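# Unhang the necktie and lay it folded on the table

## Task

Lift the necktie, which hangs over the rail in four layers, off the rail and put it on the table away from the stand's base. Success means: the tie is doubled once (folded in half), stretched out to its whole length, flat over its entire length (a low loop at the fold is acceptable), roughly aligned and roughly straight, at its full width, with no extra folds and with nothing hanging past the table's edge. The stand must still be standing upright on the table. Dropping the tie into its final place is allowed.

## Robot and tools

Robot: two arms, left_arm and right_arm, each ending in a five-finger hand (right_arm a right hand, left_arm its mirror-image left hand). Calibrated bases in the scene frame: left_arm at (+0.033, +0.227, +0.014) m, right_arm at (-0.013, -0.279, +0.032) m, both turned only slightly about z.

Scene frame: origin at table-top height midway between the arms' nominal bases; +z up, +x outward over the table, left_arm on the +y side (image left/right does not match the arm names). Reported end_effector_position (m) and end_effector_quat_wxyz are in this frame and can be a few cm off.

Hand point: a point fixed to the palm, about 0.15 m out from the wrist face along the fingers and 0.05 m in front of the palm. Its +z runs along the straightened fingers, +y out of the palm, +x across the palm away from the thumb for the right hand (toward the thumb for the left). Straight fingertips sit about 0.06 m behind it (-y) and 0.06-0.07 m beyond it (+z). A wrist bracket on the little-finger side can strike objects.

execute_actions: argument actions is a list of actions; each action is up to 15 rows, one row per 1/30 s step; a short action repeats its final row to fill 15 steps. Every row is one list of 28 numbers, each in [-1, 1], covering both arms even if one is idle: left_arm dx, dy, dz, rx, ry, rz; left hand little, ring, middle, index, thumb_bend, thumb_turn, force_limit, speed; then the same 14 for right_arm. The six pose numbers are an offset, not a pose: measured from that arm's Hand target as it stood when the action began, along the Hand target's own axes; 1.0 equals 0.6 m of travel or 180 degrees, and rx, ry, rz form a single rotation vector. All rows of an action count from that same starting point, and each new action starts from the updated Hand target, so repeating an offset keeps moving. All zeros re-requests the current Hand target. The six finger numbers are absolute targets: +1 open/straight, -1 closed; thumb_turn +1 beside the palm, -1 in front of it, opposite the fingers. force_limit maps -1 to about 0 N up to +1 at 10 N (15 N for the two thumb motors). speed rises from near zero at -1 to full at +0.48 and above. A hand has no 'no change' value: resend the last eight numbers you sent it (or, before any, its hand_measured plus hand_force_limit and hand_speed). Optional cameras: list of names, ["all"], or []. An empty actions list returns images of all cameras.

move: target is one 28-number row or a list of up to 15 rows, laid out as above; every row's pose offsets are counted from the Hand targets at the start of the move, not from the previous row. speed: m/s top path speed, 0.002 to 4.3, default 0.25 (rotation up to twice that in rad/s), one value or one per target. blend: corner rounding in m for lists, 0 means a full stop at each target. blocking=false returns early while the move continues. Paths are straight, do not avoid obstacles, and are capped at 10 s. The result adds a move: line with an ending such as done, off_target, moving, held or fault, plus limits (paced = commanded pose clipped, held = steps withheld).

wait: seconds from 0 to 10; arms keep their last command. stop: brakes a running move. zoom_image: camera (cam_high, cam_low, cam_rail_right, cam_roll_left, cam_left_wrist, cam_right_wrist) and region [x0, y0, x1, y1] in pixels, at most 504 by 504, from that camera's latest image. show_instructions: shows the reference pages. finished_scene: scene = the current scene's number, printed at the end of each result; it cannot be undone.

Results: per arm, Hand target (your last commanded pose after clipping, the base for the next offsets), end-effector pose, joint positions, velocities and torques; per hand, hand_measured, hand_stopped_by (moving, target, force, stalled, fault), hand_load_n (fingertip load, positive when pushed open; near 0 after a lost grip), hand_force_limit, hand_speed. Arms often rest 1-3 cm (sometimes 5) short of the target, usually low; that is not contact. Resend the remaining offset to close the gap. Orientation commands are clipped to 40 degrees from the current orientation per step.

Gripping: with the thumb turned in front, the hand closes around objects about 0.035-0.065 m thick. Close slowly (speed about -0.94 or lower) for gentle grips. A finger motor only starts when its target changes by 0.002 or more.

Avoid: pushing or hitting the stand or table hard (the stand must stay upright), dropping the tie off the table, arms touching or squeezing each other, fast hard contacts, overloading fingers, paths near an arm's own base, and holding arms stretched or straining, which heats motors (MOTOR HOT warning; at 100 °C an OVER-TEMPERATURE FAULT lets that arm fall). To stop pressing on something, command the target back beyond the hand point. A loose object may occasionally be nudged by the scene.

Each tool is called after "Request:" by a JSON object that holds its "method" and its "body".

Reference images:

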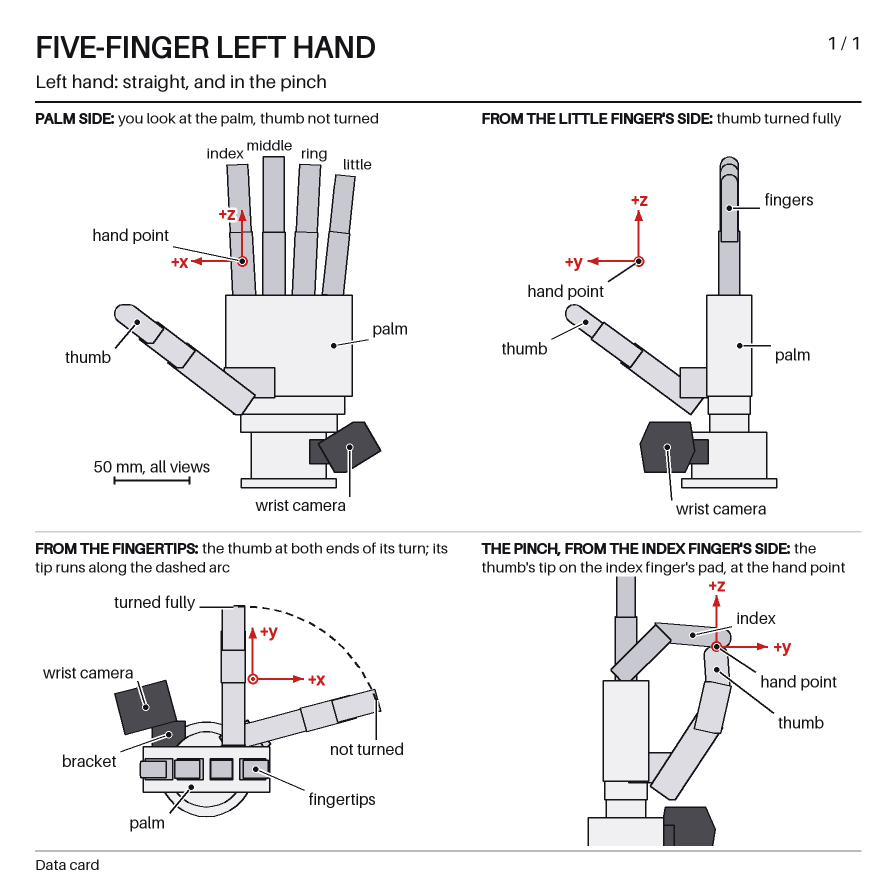

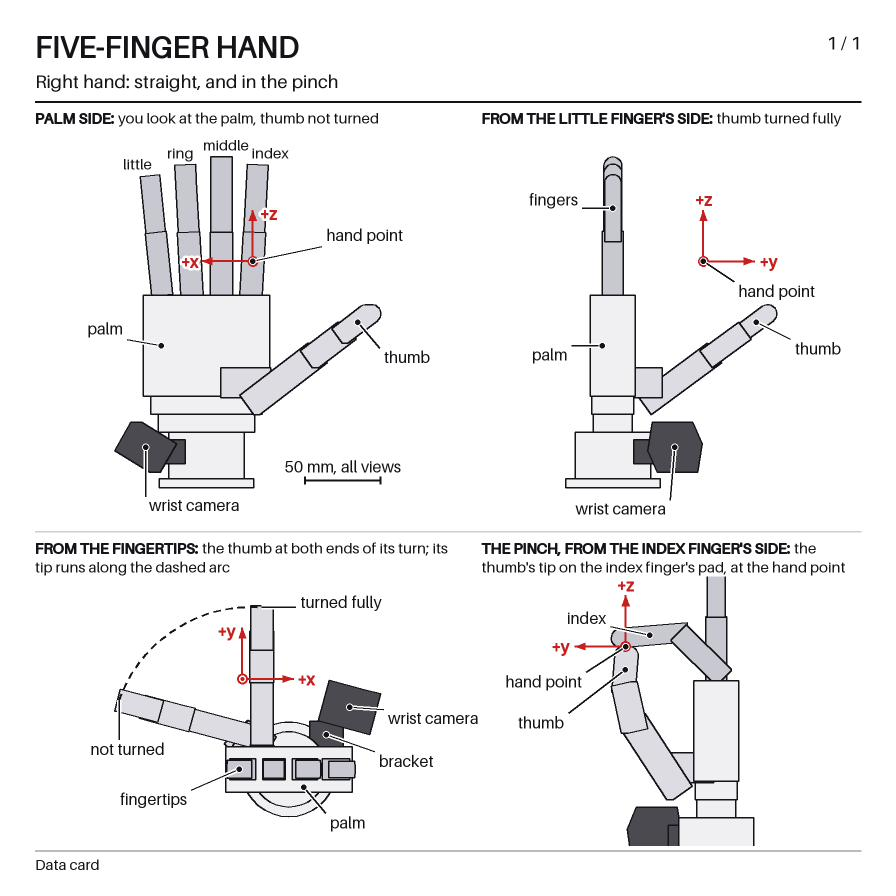

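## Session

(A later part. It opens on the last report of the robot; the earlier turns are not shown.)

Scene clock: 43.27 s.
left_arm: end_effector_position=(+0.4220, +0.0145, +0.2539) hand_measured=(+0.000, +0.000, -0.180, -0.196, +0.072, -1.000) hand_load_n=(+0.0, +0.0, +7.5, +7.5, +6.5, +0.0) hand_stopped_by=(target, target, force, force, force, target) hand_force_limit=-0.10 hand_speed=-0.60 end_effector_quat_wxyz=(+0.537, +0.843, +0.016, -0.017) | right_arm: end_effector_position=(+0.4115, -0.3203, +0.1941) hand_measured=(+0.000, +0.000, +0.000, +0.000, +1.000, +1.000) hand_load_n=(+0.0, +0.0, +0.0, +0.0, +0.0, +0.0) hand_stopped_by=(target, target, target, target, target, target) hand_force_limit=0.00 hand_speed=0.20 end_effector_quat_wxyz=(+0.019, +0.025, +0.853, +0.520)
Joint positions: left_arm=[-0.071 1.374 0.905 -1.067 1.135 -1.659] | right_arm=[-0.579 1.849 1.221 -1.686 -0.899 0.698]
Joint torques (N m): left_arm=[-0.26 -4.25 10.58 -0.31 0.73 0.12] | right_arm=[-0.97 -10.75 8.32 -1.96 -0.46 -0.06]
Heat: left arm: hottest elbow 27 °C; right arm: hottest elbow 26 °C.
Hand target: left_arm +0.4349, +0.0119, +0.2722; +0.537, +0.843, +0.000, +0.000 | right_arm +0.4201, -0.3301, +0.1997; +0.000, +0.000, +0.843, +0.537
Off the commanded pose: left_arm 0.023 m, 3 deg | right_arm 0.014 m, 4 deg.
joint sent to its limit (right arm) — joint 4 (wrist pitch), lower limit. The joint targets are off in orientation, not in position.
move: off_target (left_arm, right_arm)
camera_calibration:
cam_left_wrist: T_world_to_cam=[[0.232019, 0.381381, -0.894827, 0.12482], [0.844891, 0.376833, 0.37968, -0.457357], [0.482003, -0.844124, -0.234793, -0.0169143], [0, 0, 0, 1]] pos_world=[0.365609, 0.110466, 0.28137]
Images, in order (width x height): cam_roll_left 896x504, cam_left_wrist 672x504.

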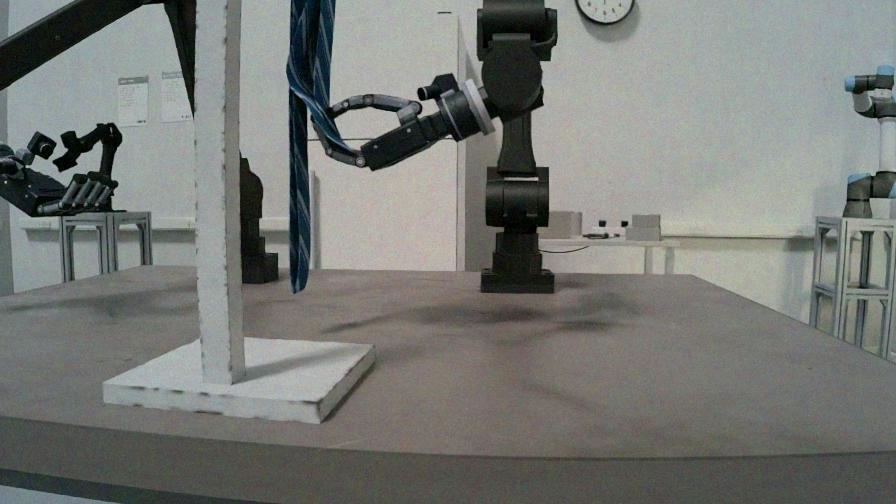

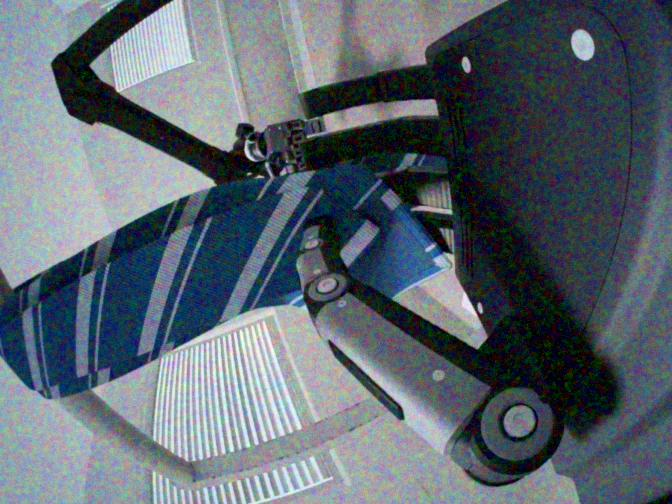

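Request:
{"method": "move", "body": {"target": [-0.0083,-0.1255,-0.379,0.139,0,0,0,0,-0.2,-0.2,-0.6,-1,-0.1,-0.6,0,0,0,0,0,0,0,0,0,0,1,1,0,0.2], "speed": 0.1, "cameras": ["cam_high","cam_rail_right","cam_roll_left","cam_left_wrist","cam_right_wrist"]}}

Request:
{"method": "zoom_image", "body": {"camera": "cam_roll_left", "region": [250, 0, 500, 300]}}

Request:
{"method": "zoom_image", "body": {"camera": "cam_high", "region": [400, 40, 600, 280]}}

Scene clock: 47.33 s.
left_arm: end_effector_position=(+0.4221, +0.2398, +0.2788) hand_measured=(+0.000, +0.000, -0.180, -0.196, +0.072, -1.000) hand_load_n=(+0.0, +0.0, +7.5, +7.5, +6.5, +0.0) hand_stopped_by=(target, target, force, force, force, target) hand_force_limit=-0.10 hand_speed=-0.60 end_effector_quat_wxyz=(+0.337, +0.941, +0.024, +0.027) | right_arm: end_effector_position=(+0.4115, -0.3203, +0.1941) hand_measured=(+0.000, +0.000, +0.000, +0.000, +1.000, +1.000) hand_load_n=(+0.0, +0.0, +0.0, +0.0, +0.0, +0.0) hand_stopped_by=(target, target, target, target, target, target) hand_force_limit=0.00 hand_speed=0.20 end_effector_quat_wxyz=(+0.019, +0.025, +0.853, +0.520)
Joint positions: left_arm=[0.443 1.425 1.242 -1.685 0.632 -1.038] | right_arm=[-0.579 1.849 1.221 -1.686 -0.899 0.698]
Joint torques (N m): left_arm=[1.2 -5.77 10.86 -0.77 0.33 0.11] | right_arm=[0.26 -11.28 8.12 -1.59 -0.47 -0.07]
Heat: left arm: hottest elbow 28 °C; right arm: hottest elbow 26 °C.
Hand target: left_arm +0.4301, +0.2498, +0.2999; +0.342, +0.940, +0.000, +0.000 | right_arm +0.4201, -0.3301, +0.1997; +0.000, +0.000, +0.843, +0.537
Off the commanded pose: left_arm 0.025 m, 4 deg | right_arm 0.014 m, 4 deg.
joint sent to its limit (left arm) — joint 4 (wrist pitch), lower limit. The joint targets are off in orientation, not in position.
joint sent to its limit (right arm) — joint 4 (wrist pitch), lower limit. The joint targets are off in orientation, not in position.
move: off_target (left_arm, right_arm)
camera_calibration:
cam_left_wrist: T_world_to_cam=[[0.251356, 0.740605, -0.623157, -0.108948], [0.799568, 0.203938, 0.564889, -0.542753], [0.545445, -0.640245, -0.540903, 0.188692], [0, 0, 0, 1]] pos_world=[0.358432, 0.312185, 0.340767]
cam_right_wrist: T_world_to_cam=[[-0.213232, 0.477242, 0.852509, 0.0755214], [0.8154, -0.393741, 0.42437, -0.538498], [0.538195, 0.785626, -0.305185, 0.205153], [0, 0, 0, 1]] pos_world=[0.344783, -0.409244, 0.226749]
Images, in order (width x height): cam_high 896x504, cam_rail_right 896x504, cam_roll_left 896x504, cam_left_wrist 672x504, cam_right_wrist 672x504.

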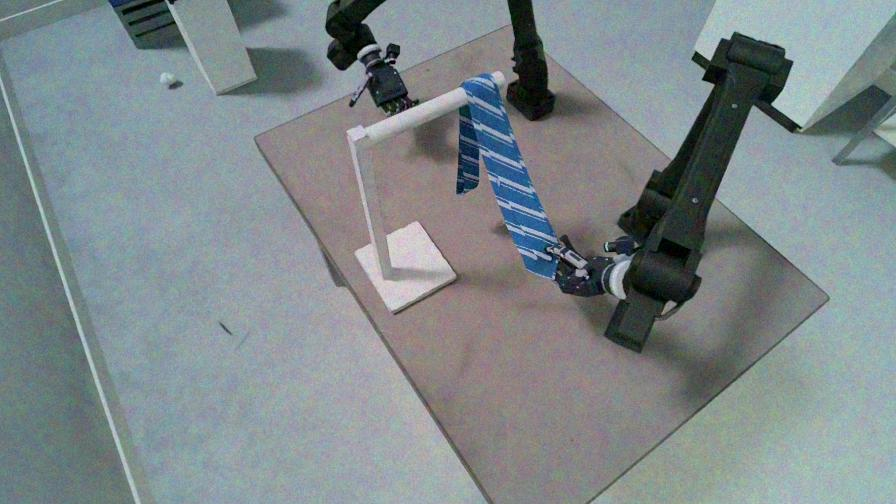

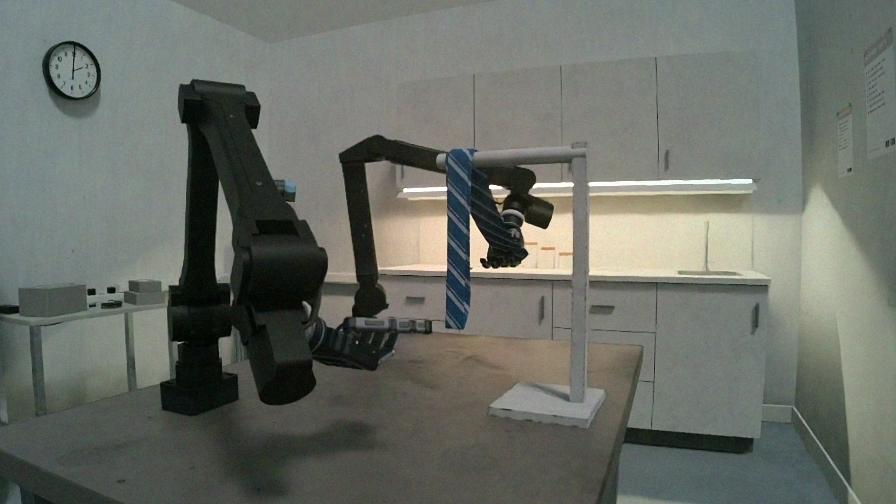

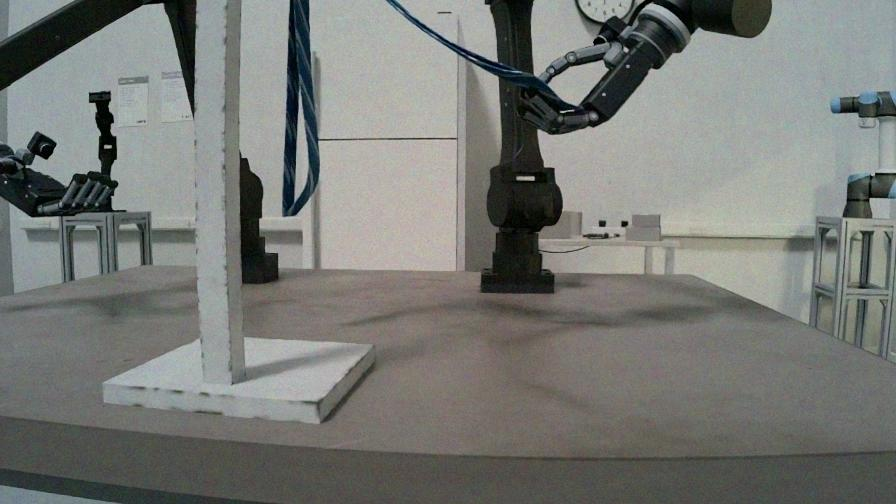

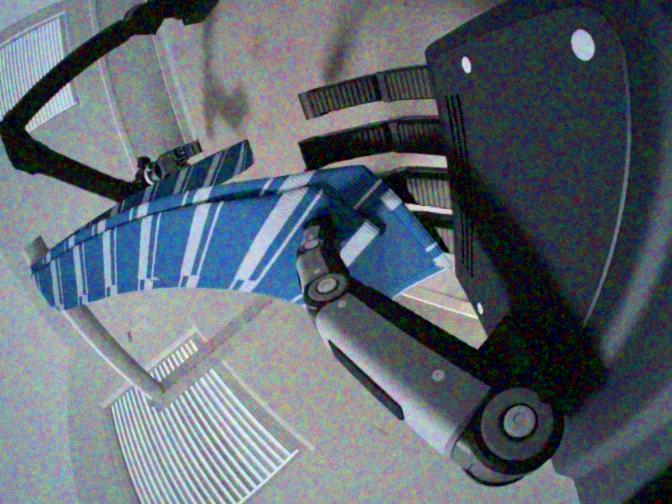

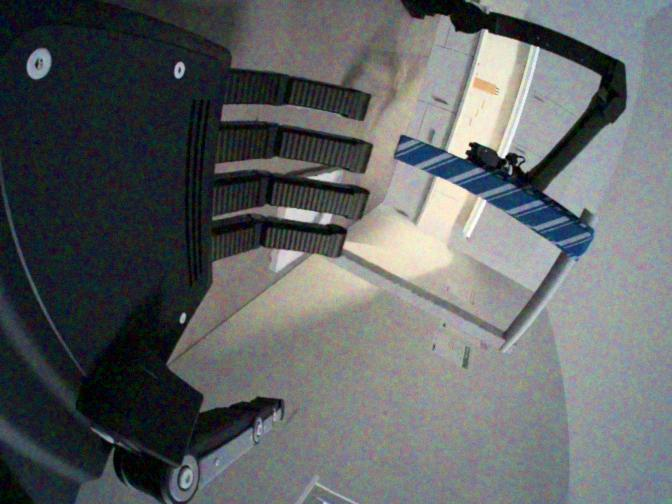

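Scaled by 1.680 from the camera's 896x504 image, which has a finer 1280x720 frame.

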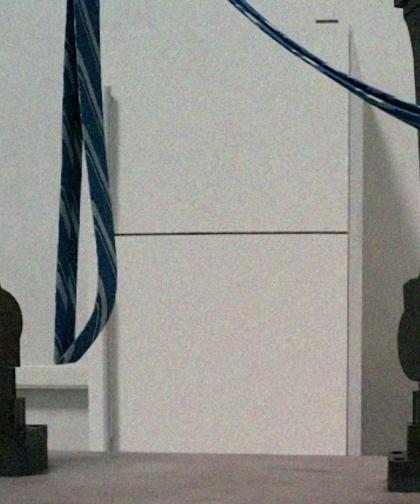

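Scaled by 2.100 from the camera's 896x504 image, which has a finer 1280x720 frame.

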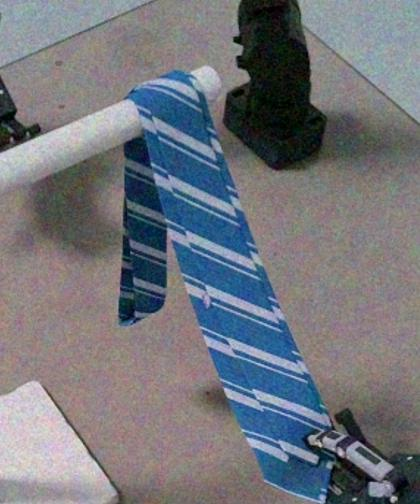

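Request:
{"method": "move", "body": {"target": [0,0,0,0,0,0,0,0,-0.2,-0.2,-0.6,-1,-0.1,-0.6,0.0167,0.048,0.4375,0,0,0,0,0,0,0,1,1,0,0.2], "speed": 0.15, "cameras": ["cam_high","cam_rail_right","cam_roll_left","cam_right_wrist"]}}

Request:
{"method": "zoom_image", "body": {"camera": "cam_roll_left", "region": [230, 150, 380, 300]}}

Request:
{"method": "zoom_image", "body": {"camera": "cam_right_wrist", "region": [340, 60, 540, 260]}}

Scene clock: 51.73 s.
left_arm: end_effector_position=(+0.4220, +0.2398, +0.2787) hand_measured=(+0.000, +0.000, -0.180, -0.196, +0.072, -1.000) hand_load_n=(+0.0, +0.0, +7.5, +7.5, +7.0, +0.0) hand_stopped_by=(target, target, force, force, force, target) hand_force_limit=-0.10 hand_speed=-0.60 end_effector_quat_wxyz=(+0.337, +0.941, +0.023, +0.027) | right_arm: end_effector_position=(+0.4144, -0.0845, +0.1145) hand_measured=(+0.000, +0.000, +0.000, +0.000, +1.000, +1.000) hand_load_n=(+0.0, +0.0, +0.0, +0.0, +0.0, +0.0) hand_stopped_by=(target, target, target, target, target, target) hand_force_limit=0.00 hand_speed=0.20 end_effector_quat_wxyz=(+0.003, +0.000, +0.843, +0.538)
Joint positions: left_arm=[0.443 1.425 1.242 -1.685 0.631 -1.038] | right_arm=[-0.036 1.779 0.859 -0.675 -1.137 1.539]
Joint torques (N m): left_arm=[1.49 -5.95 10.85 -0.84 0.37 0.14] | right_arm=[0.73 -10.87 3.55 0.14 -0.78 0.24]
Heat: left arm: hottest elbow 29 °C; right arm: hottest elbow 26 °C.
Hand target: left_arm +0.4301, +0.2499, +0.2999; +0.342, +0.940, +0.000, +0.000 | right_arm +0.4101, -0.0800, +0.1149; +0.000, +0.000, +0.843, +0.537
Off the commanded pose: left_arm 0.025 m, 4 deg | right_arm 0.006 m, 0 deg.
joint sent to its limit (left arm) — joint 4 (wrist pitch), lower limit. The joint targets are off in orientation, not in position.
move: off_target (left_arm)
camera_calibration:
cam_right_wrist: T_world_to_cam=[[-0.239827, 0.427147, 0.871796, 0.0360341], [0.837984, -0.362323, 0.40805, -0.419024], [0.490169, 0.828413, -0.271047, 0.0135534], [0, 0, 0, 1]] pos_world=[0.353134, -0.178442, 0.143242]
Images, in order (width x height): cam_high 896x504, cam_rail_right 896x504, cam_roll_left 896x504, cam_right_wrist 672x504.

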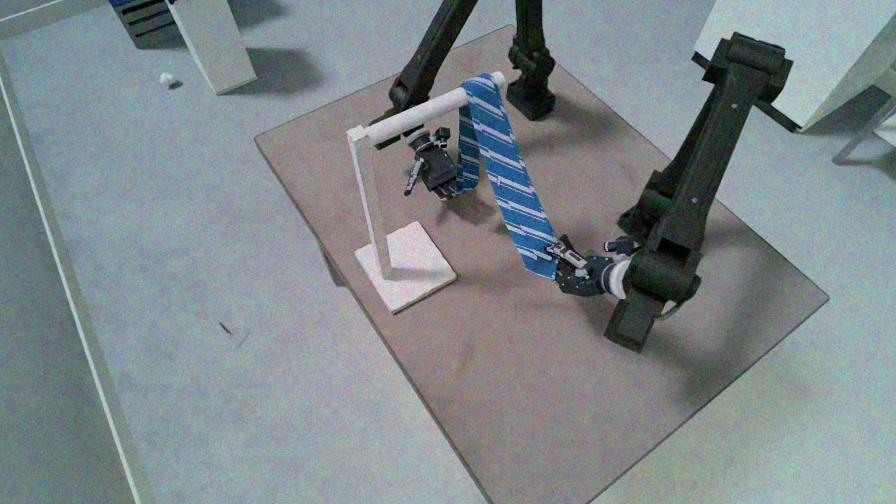

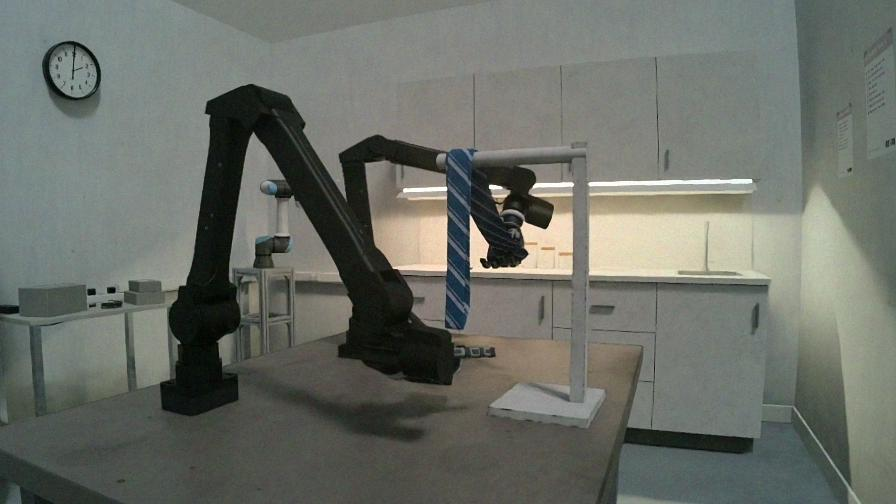

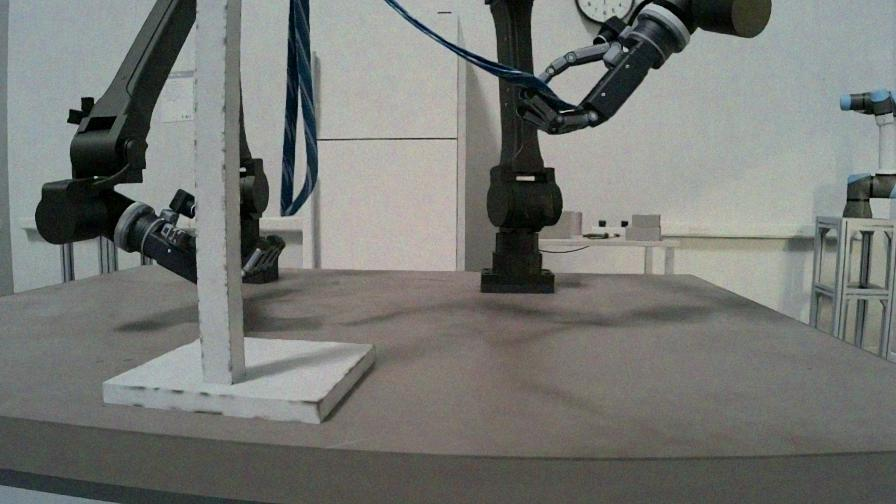

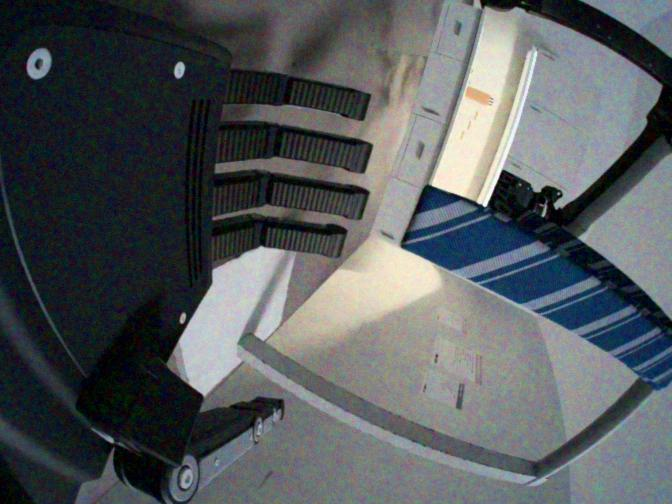

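Scaled by 3.360 from the camera's 896x504 image, which has a finer 1280x720 frame.

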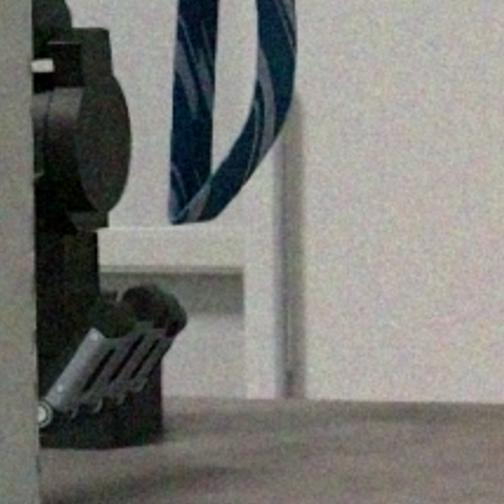

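Scaled by 2.520 from the camera's 672x504 image, which has a finer 960x720 frame.

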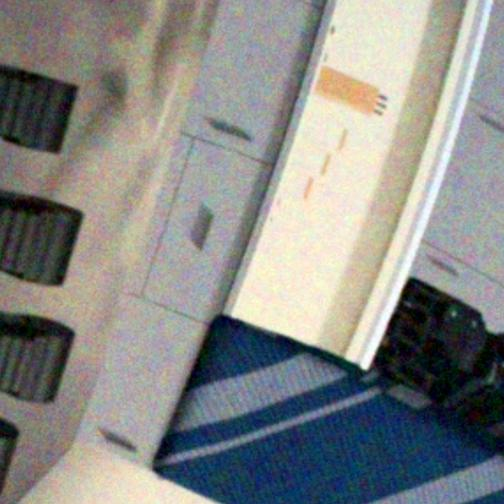

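Request:
{"method": "move", "body": {"target": [0,0,0,0,0,0,0,0,-0.2,-0.2,-0.6,-1,-0.1,-0.6,0.0133,0.0282,0.0604,0,0,0,0,0,0,0,0.2,1,0,0.2], "speed": 0.1, "cameras": ["cam_high","cam_rail_right","cam_roll_left","cam_right_wrist"]}}

Request:
{"method": "zoom_image", "body": {"camera": "cam_roll_left", "region": [230, 150, 380, 300]}}

Request:
{"method": "zoom_image", "body": {"camera": "cam_high", "region": [400, 100, 520, 240]}}

Scene clock: 54.77 s.
left_arm: end_effector_position=(+0.4220, +0.2398, +0.2787) hand_measured=(+0.000, +0.000, -0.180, -0.196, +0.072, -1.000) hand_load_n=(+0.0, +0.0, +7.5, +7.5, +7.0, +0.0) hand_stopped_by=(target, target, force, force, force, target) hand_force_limit=-0.10 hand_speed=-0.60 end_effector_quat_wxyz=(+0.337, +0.941, +0.023, +0.027) | right_arm: end_effector_position=(+0.4069, -0.0443, +0.1143) hand_measured=(+0.000, +0.000, +0.000, +0.000, +0.200, +1.000) hand_load_n=(+0.0, +0.0, +0.0, +0.0, +0.0, +0.0) hand_stopped_by=(target, target, target, target, target, target) hand_force_limit=0.00 hand_speed=0.20 end_effector_quat_wxyz=(+0.002, +0.000, +0.843, +0.538)
Joint positions: left_arm=[0.443 1.425 1.242 -1.685 0.631 -1.038] | right_arm=[0.067 1.741 0.794 -0.429 -1.127 1.781]
Joint torques (N m): left_arm=[1.08 -5.77 10.85 -0.81 0.37 0.1] | right_arm=[0.56 -10.75 3.63 0.4 -0.75 0.2]
Heat: left arm: hottest elbow 30 °C; right arm: hottest elbow 26 °C.
Hand target: left_arm +0.4301, +0.2499, +0.2999; +0.342, +0.940, +0.000, +0.000 | right_arm +0.4022, -0.0400, +0.1150; +0.000, +0.000, +0.843, +0.537
Off the commanded pose: left_arm 0.025 m, 4 deg | right_arm 0.006 m, 0 deg.
joint sent to its limit (left arm) — joint 4 (wrist pitch), lower limit. The joint targets are off in orientation, not in position.
move: off_target (left_arm)
camera_calibration:
cam_right_wrist: T_world_to_cam=[[-0.238707, 0.428209, 0.871582, 0.0168481], [0.838586, -0.361694, 0.40737, -0.398202], [0.489686, 0.828139, -0.272751, -0.0156975], [0, 0, 0, 1]] pos_world=[0.345635, -0.138242, 0.14325]
Images, in order (width x height): cam_high 896x504, cam_rail_right 896x504, cam_roll_left 896x504, cam_right_wrist 672x504.

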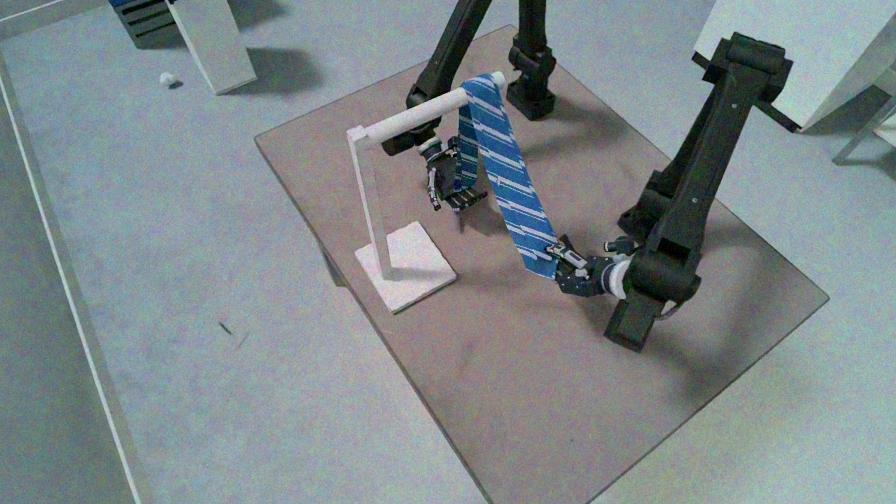

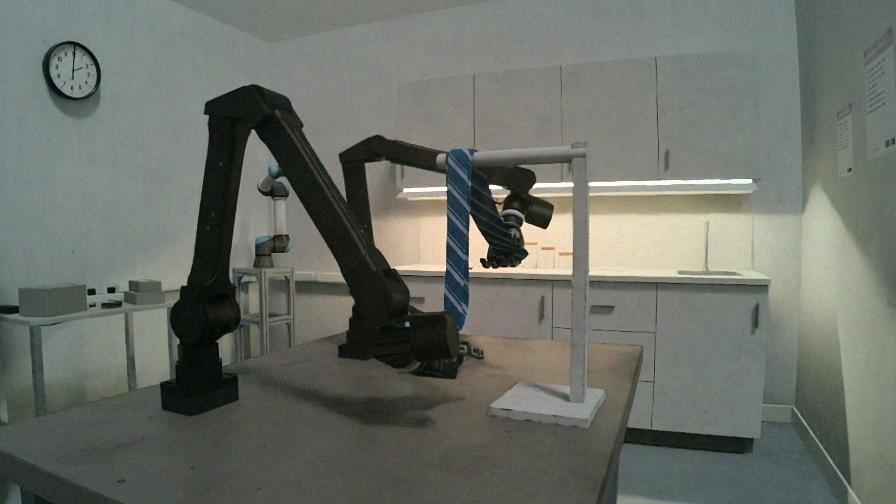

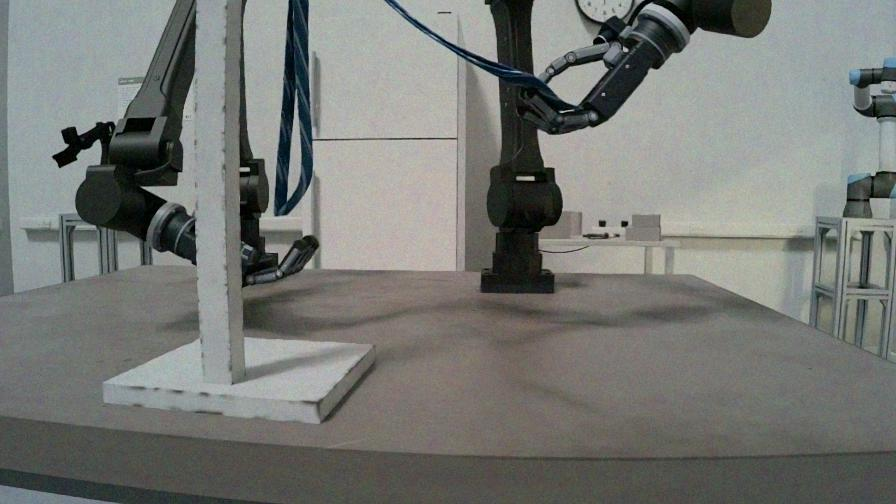

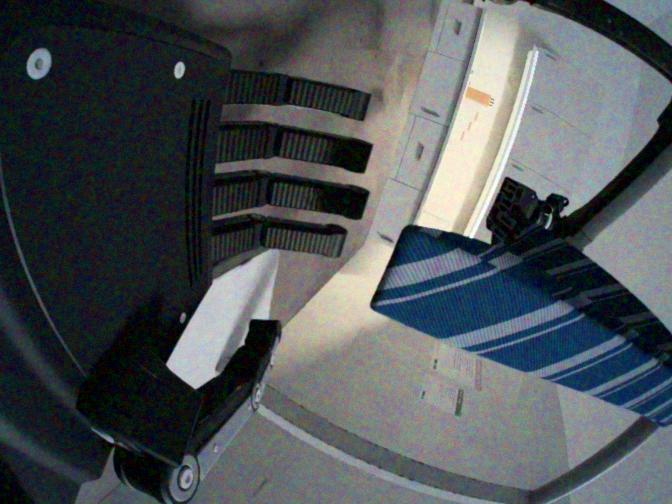

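Scaled by 3.360 from the camera's 896x504 image, which has a finer 1280x720 frame.

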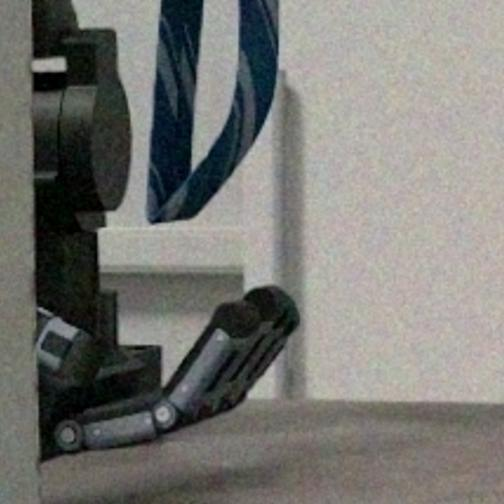

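Scaled by 3.600 from the camera's 896x504 image, which has a finer 1280x720 frame.

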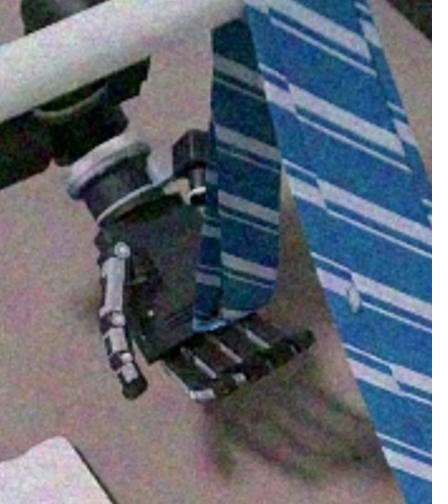

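Request:
{"method": "zoom_image", "body": {"camera": "cam_rail_right", "region": [400, 290, 520, 410]}}

Request:
{"method": "zoom_image", "body": {"camera": "cam_low", "region": [340, 200, 460, 300]}}

Scaled by 4.200 from the camera's 896x504 image, which has a finer 1280x720 frame.

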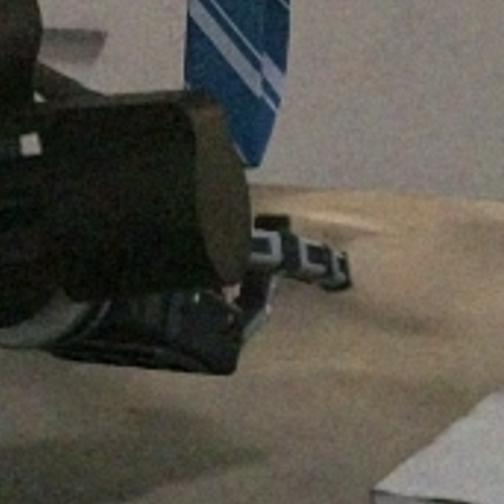

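This scene's latest camera images include none from cam_low. They are from: cam_high, cam_rail_right, cam_roll_left, cam_right_wrist. cam_low's image comes with the result of a call that names it in "cameras".

Request:
{"method": "zoom_image", "body": {"camera": "cam_high", "region": [420, 160, 500, 230]}}

Request:
{"method": "zoom_image", "body": {"camera": "cam_right_wrist", "region": [200, 60, 500, 360]}}

Scaled by 6.300 from the camera's 896x504 image, which has a finer 1280x720 frame.

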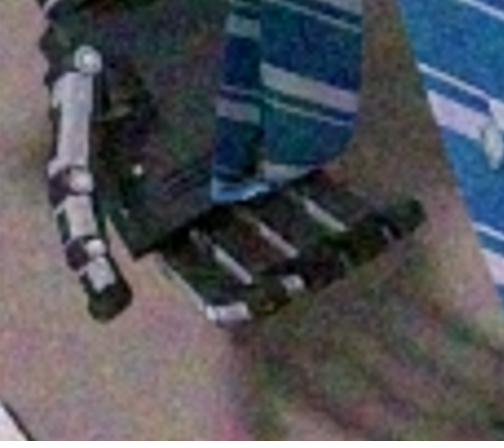

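Scaled by 1.680 from the camera's 672x504 image, which has a finer 960x720 frame.

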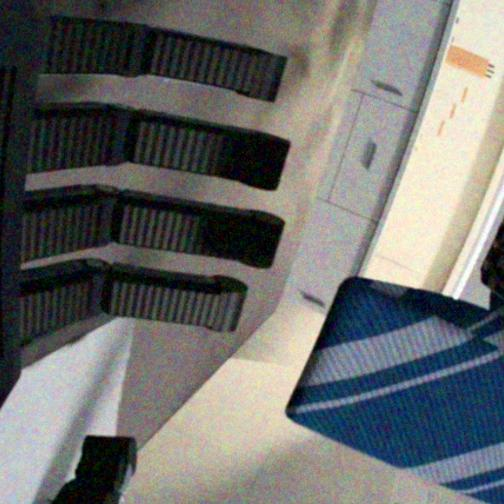

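Request:
{"method": "move", "body": {"target": [0,0,0,0,0,0,0,0,-0.2,-0.2,-0.6,-1,-0.1,-0.6,0.0083,0.053,-0.0247,0,0,0,0,0,0,0,0.2,1,0,0.2], "speed": 0.1, "cameras": ["all"]}}

Request:
{"method": "zoom_image", "body": {"camera": "cam_roll_left", "region": [230, 150, 380, 300]}}

Request:
{"method": "zoom_image", "body": {"camera": "cam_high", "region": [420, 150, 500, 220]}}

Request:
{"method": "zoom_image", "body": {"camera": "cam_right_wrist", "region": [200, 60, 500, 360]}}

Request:
{"method": "zoom_image", "body": {"camera": "cam_rail_right", "region": [400, 270, 520, 390]}}

Scene clock: 60.57 s.
left_arm: end_effector_position=(+0.4220, +0.2398, +0.2787) hand_measured=(+0.000, +0.000, -0.180, -0.196, +0.072, -1.000) hand_load_n=(+0.0, +0.0, +7.5, +7.5, +7.0, +0.0) hand_stopped_by=(target, target, force, force, force, target) hand_force_limit=-0.10 hand_speed=-0.60 end_effector_quat_wxyz=(+0.337, +0.941, +0.023, +0.027) | right_arm: end_effector_position=(+0.4030, -0.0447, +0.1522) hand_measured=(+0.000, +0.000, +0.000, +0.000, +0.200, +1.000) hand_load_n=(+0.0, +0.0, +0.0, +0.0, +0.0, +0.0) hand_stopped_by=(target, target, target, target, target, target) hand_force_limit=0.00 hand_speed=0.20 end_effector_quat_wxyz=(+0.013, -0.005, +0.842, +0.539)
Joint positions: left_arm=[0.443 1.425 1.242 -1.685 0.631 -1.038] | right_arm=[0.067 1.638 0.794 -0.504 -1.127 1.787]
Joint torques (N m): left_arm=[1.08 -5.71 10.89 -0.84 0.36 0.14] | right_arm=[0.85 -9.35 4.6 -0.24 -0.74 0.18]
Heat: left arm: hottest elbow 31 °C; right arm: hottest elbow 26 °C.
Hand target: left_arm +0.4301, +0.2499, +0.2999; +0.342, +0.940, +0.000, +0.000 | right_arm +0.3972, -0.0400, +0.1501; +0.000, +0.000, +0.843, +0.537
Off the commanded pose: left_arm 0.025 m, 4 deg | right_arm 0.008 m, 2 deg.
joint sent to its limit (left arm) — joint 4 (wrist pitch), lower limit. The joint targets are off in orientation, not in position.
move: off_target (left_arm)
camera_calibration:
cam_left_wrist: T_world_to_cam=[[0.2521, 0.740622, -0.622835, -0.109305], [0.799524, 0.203182, 0.565224, -0.542535], [0.545167, -0.640465, -0.540923, 0.188922], [0, 0, 0, 1]] pos_world=[0.358332, 0.312185, 0.340767]
cam_right_wrist: T_world_to_cam=[[-0.257547, 0.426968, 0.866815, -0.00860218], [0.827992, -0.364912, 0.425757, -0.409199], [0.498096, 0.827368, -0.259544, -0.00847797], [0, 0, 0, 1]] pos_world=[0.340821, -0.138634, 0.179475]

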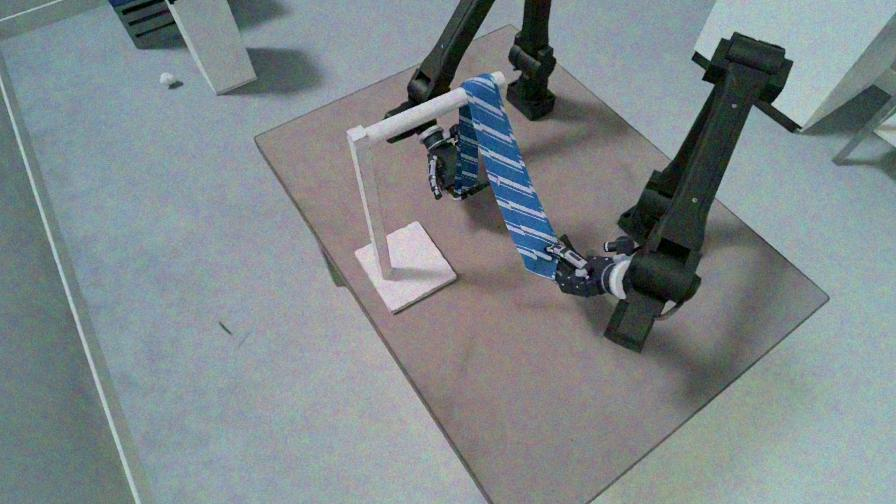

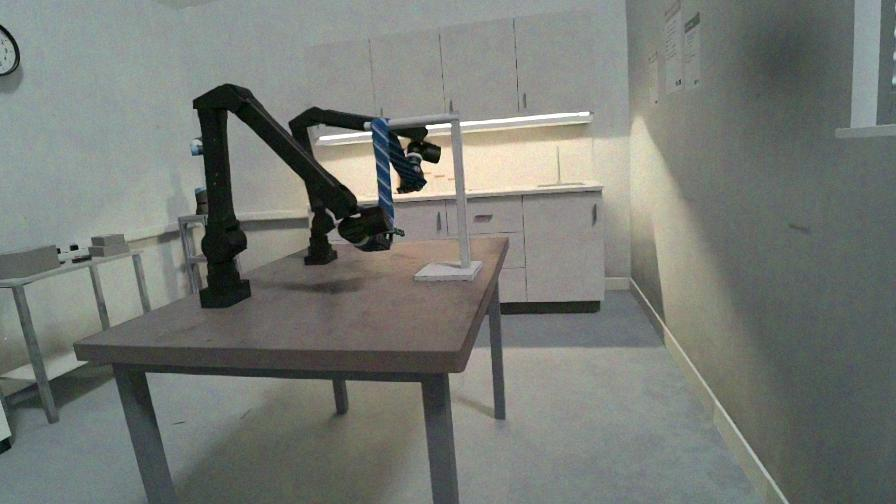

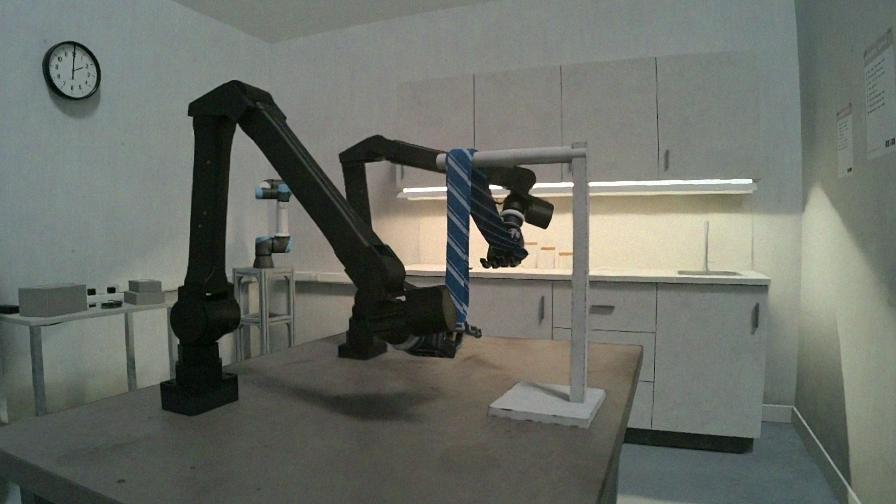

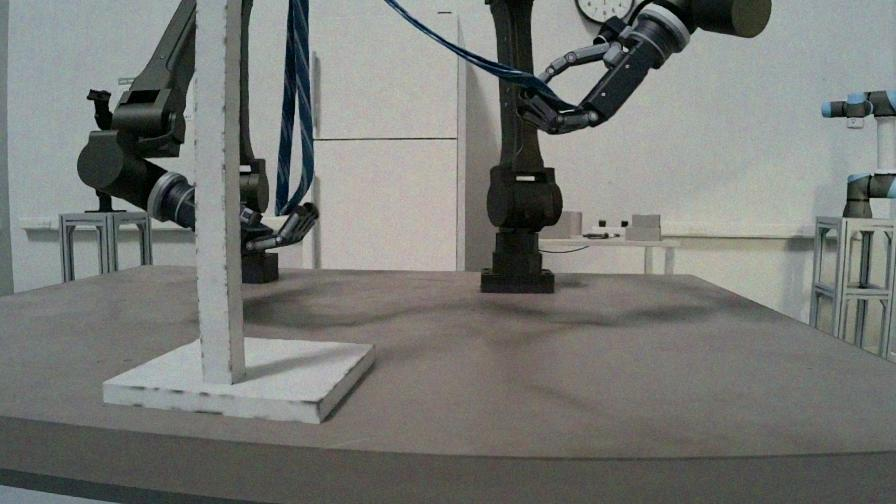

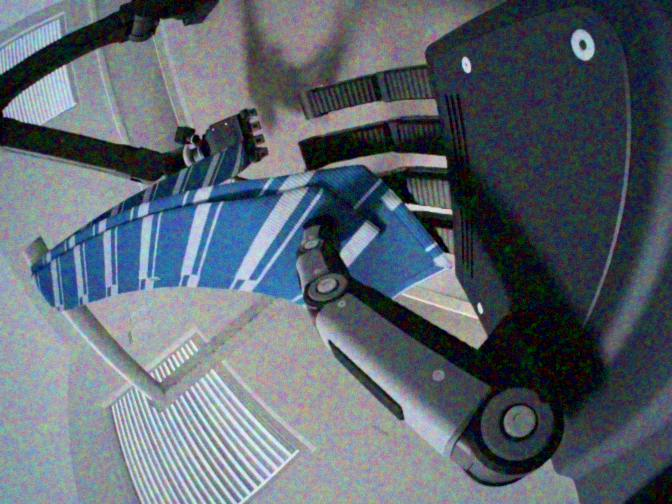

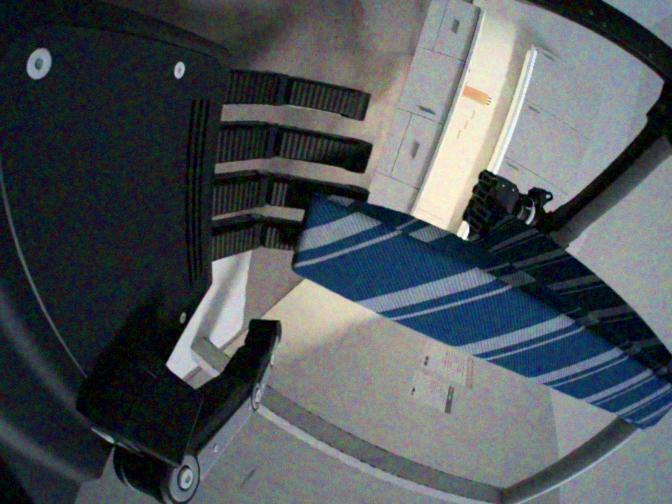

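Scaled by 3.360 from the camera's 896x504 image, which has a finer 1280x720 frame.

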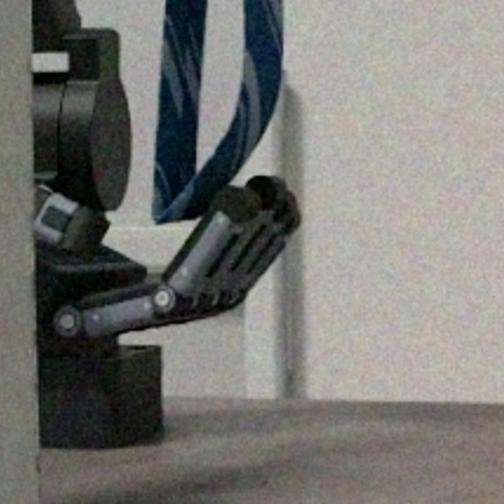

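Scaled by 6.300 from the camera's 896x504 image, which has a finer 1280x720 frame.

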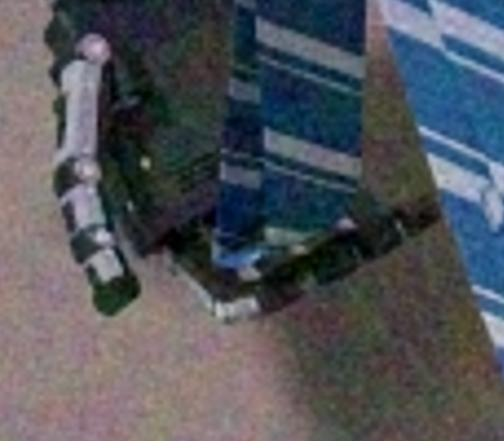

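Scaled by 1.680 from the camera's 672x504 image, which has a finer 960x720 frame.

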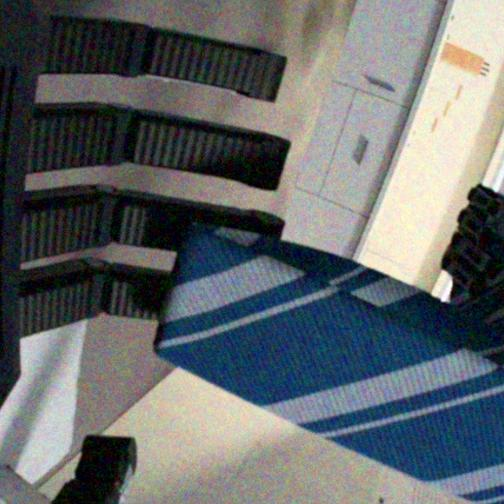

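Scaled by 4.200 from the camera's 896x504 image, which has a finer 1280x720 frame.

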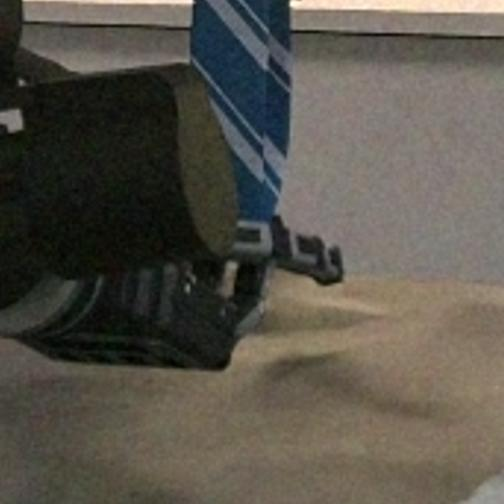

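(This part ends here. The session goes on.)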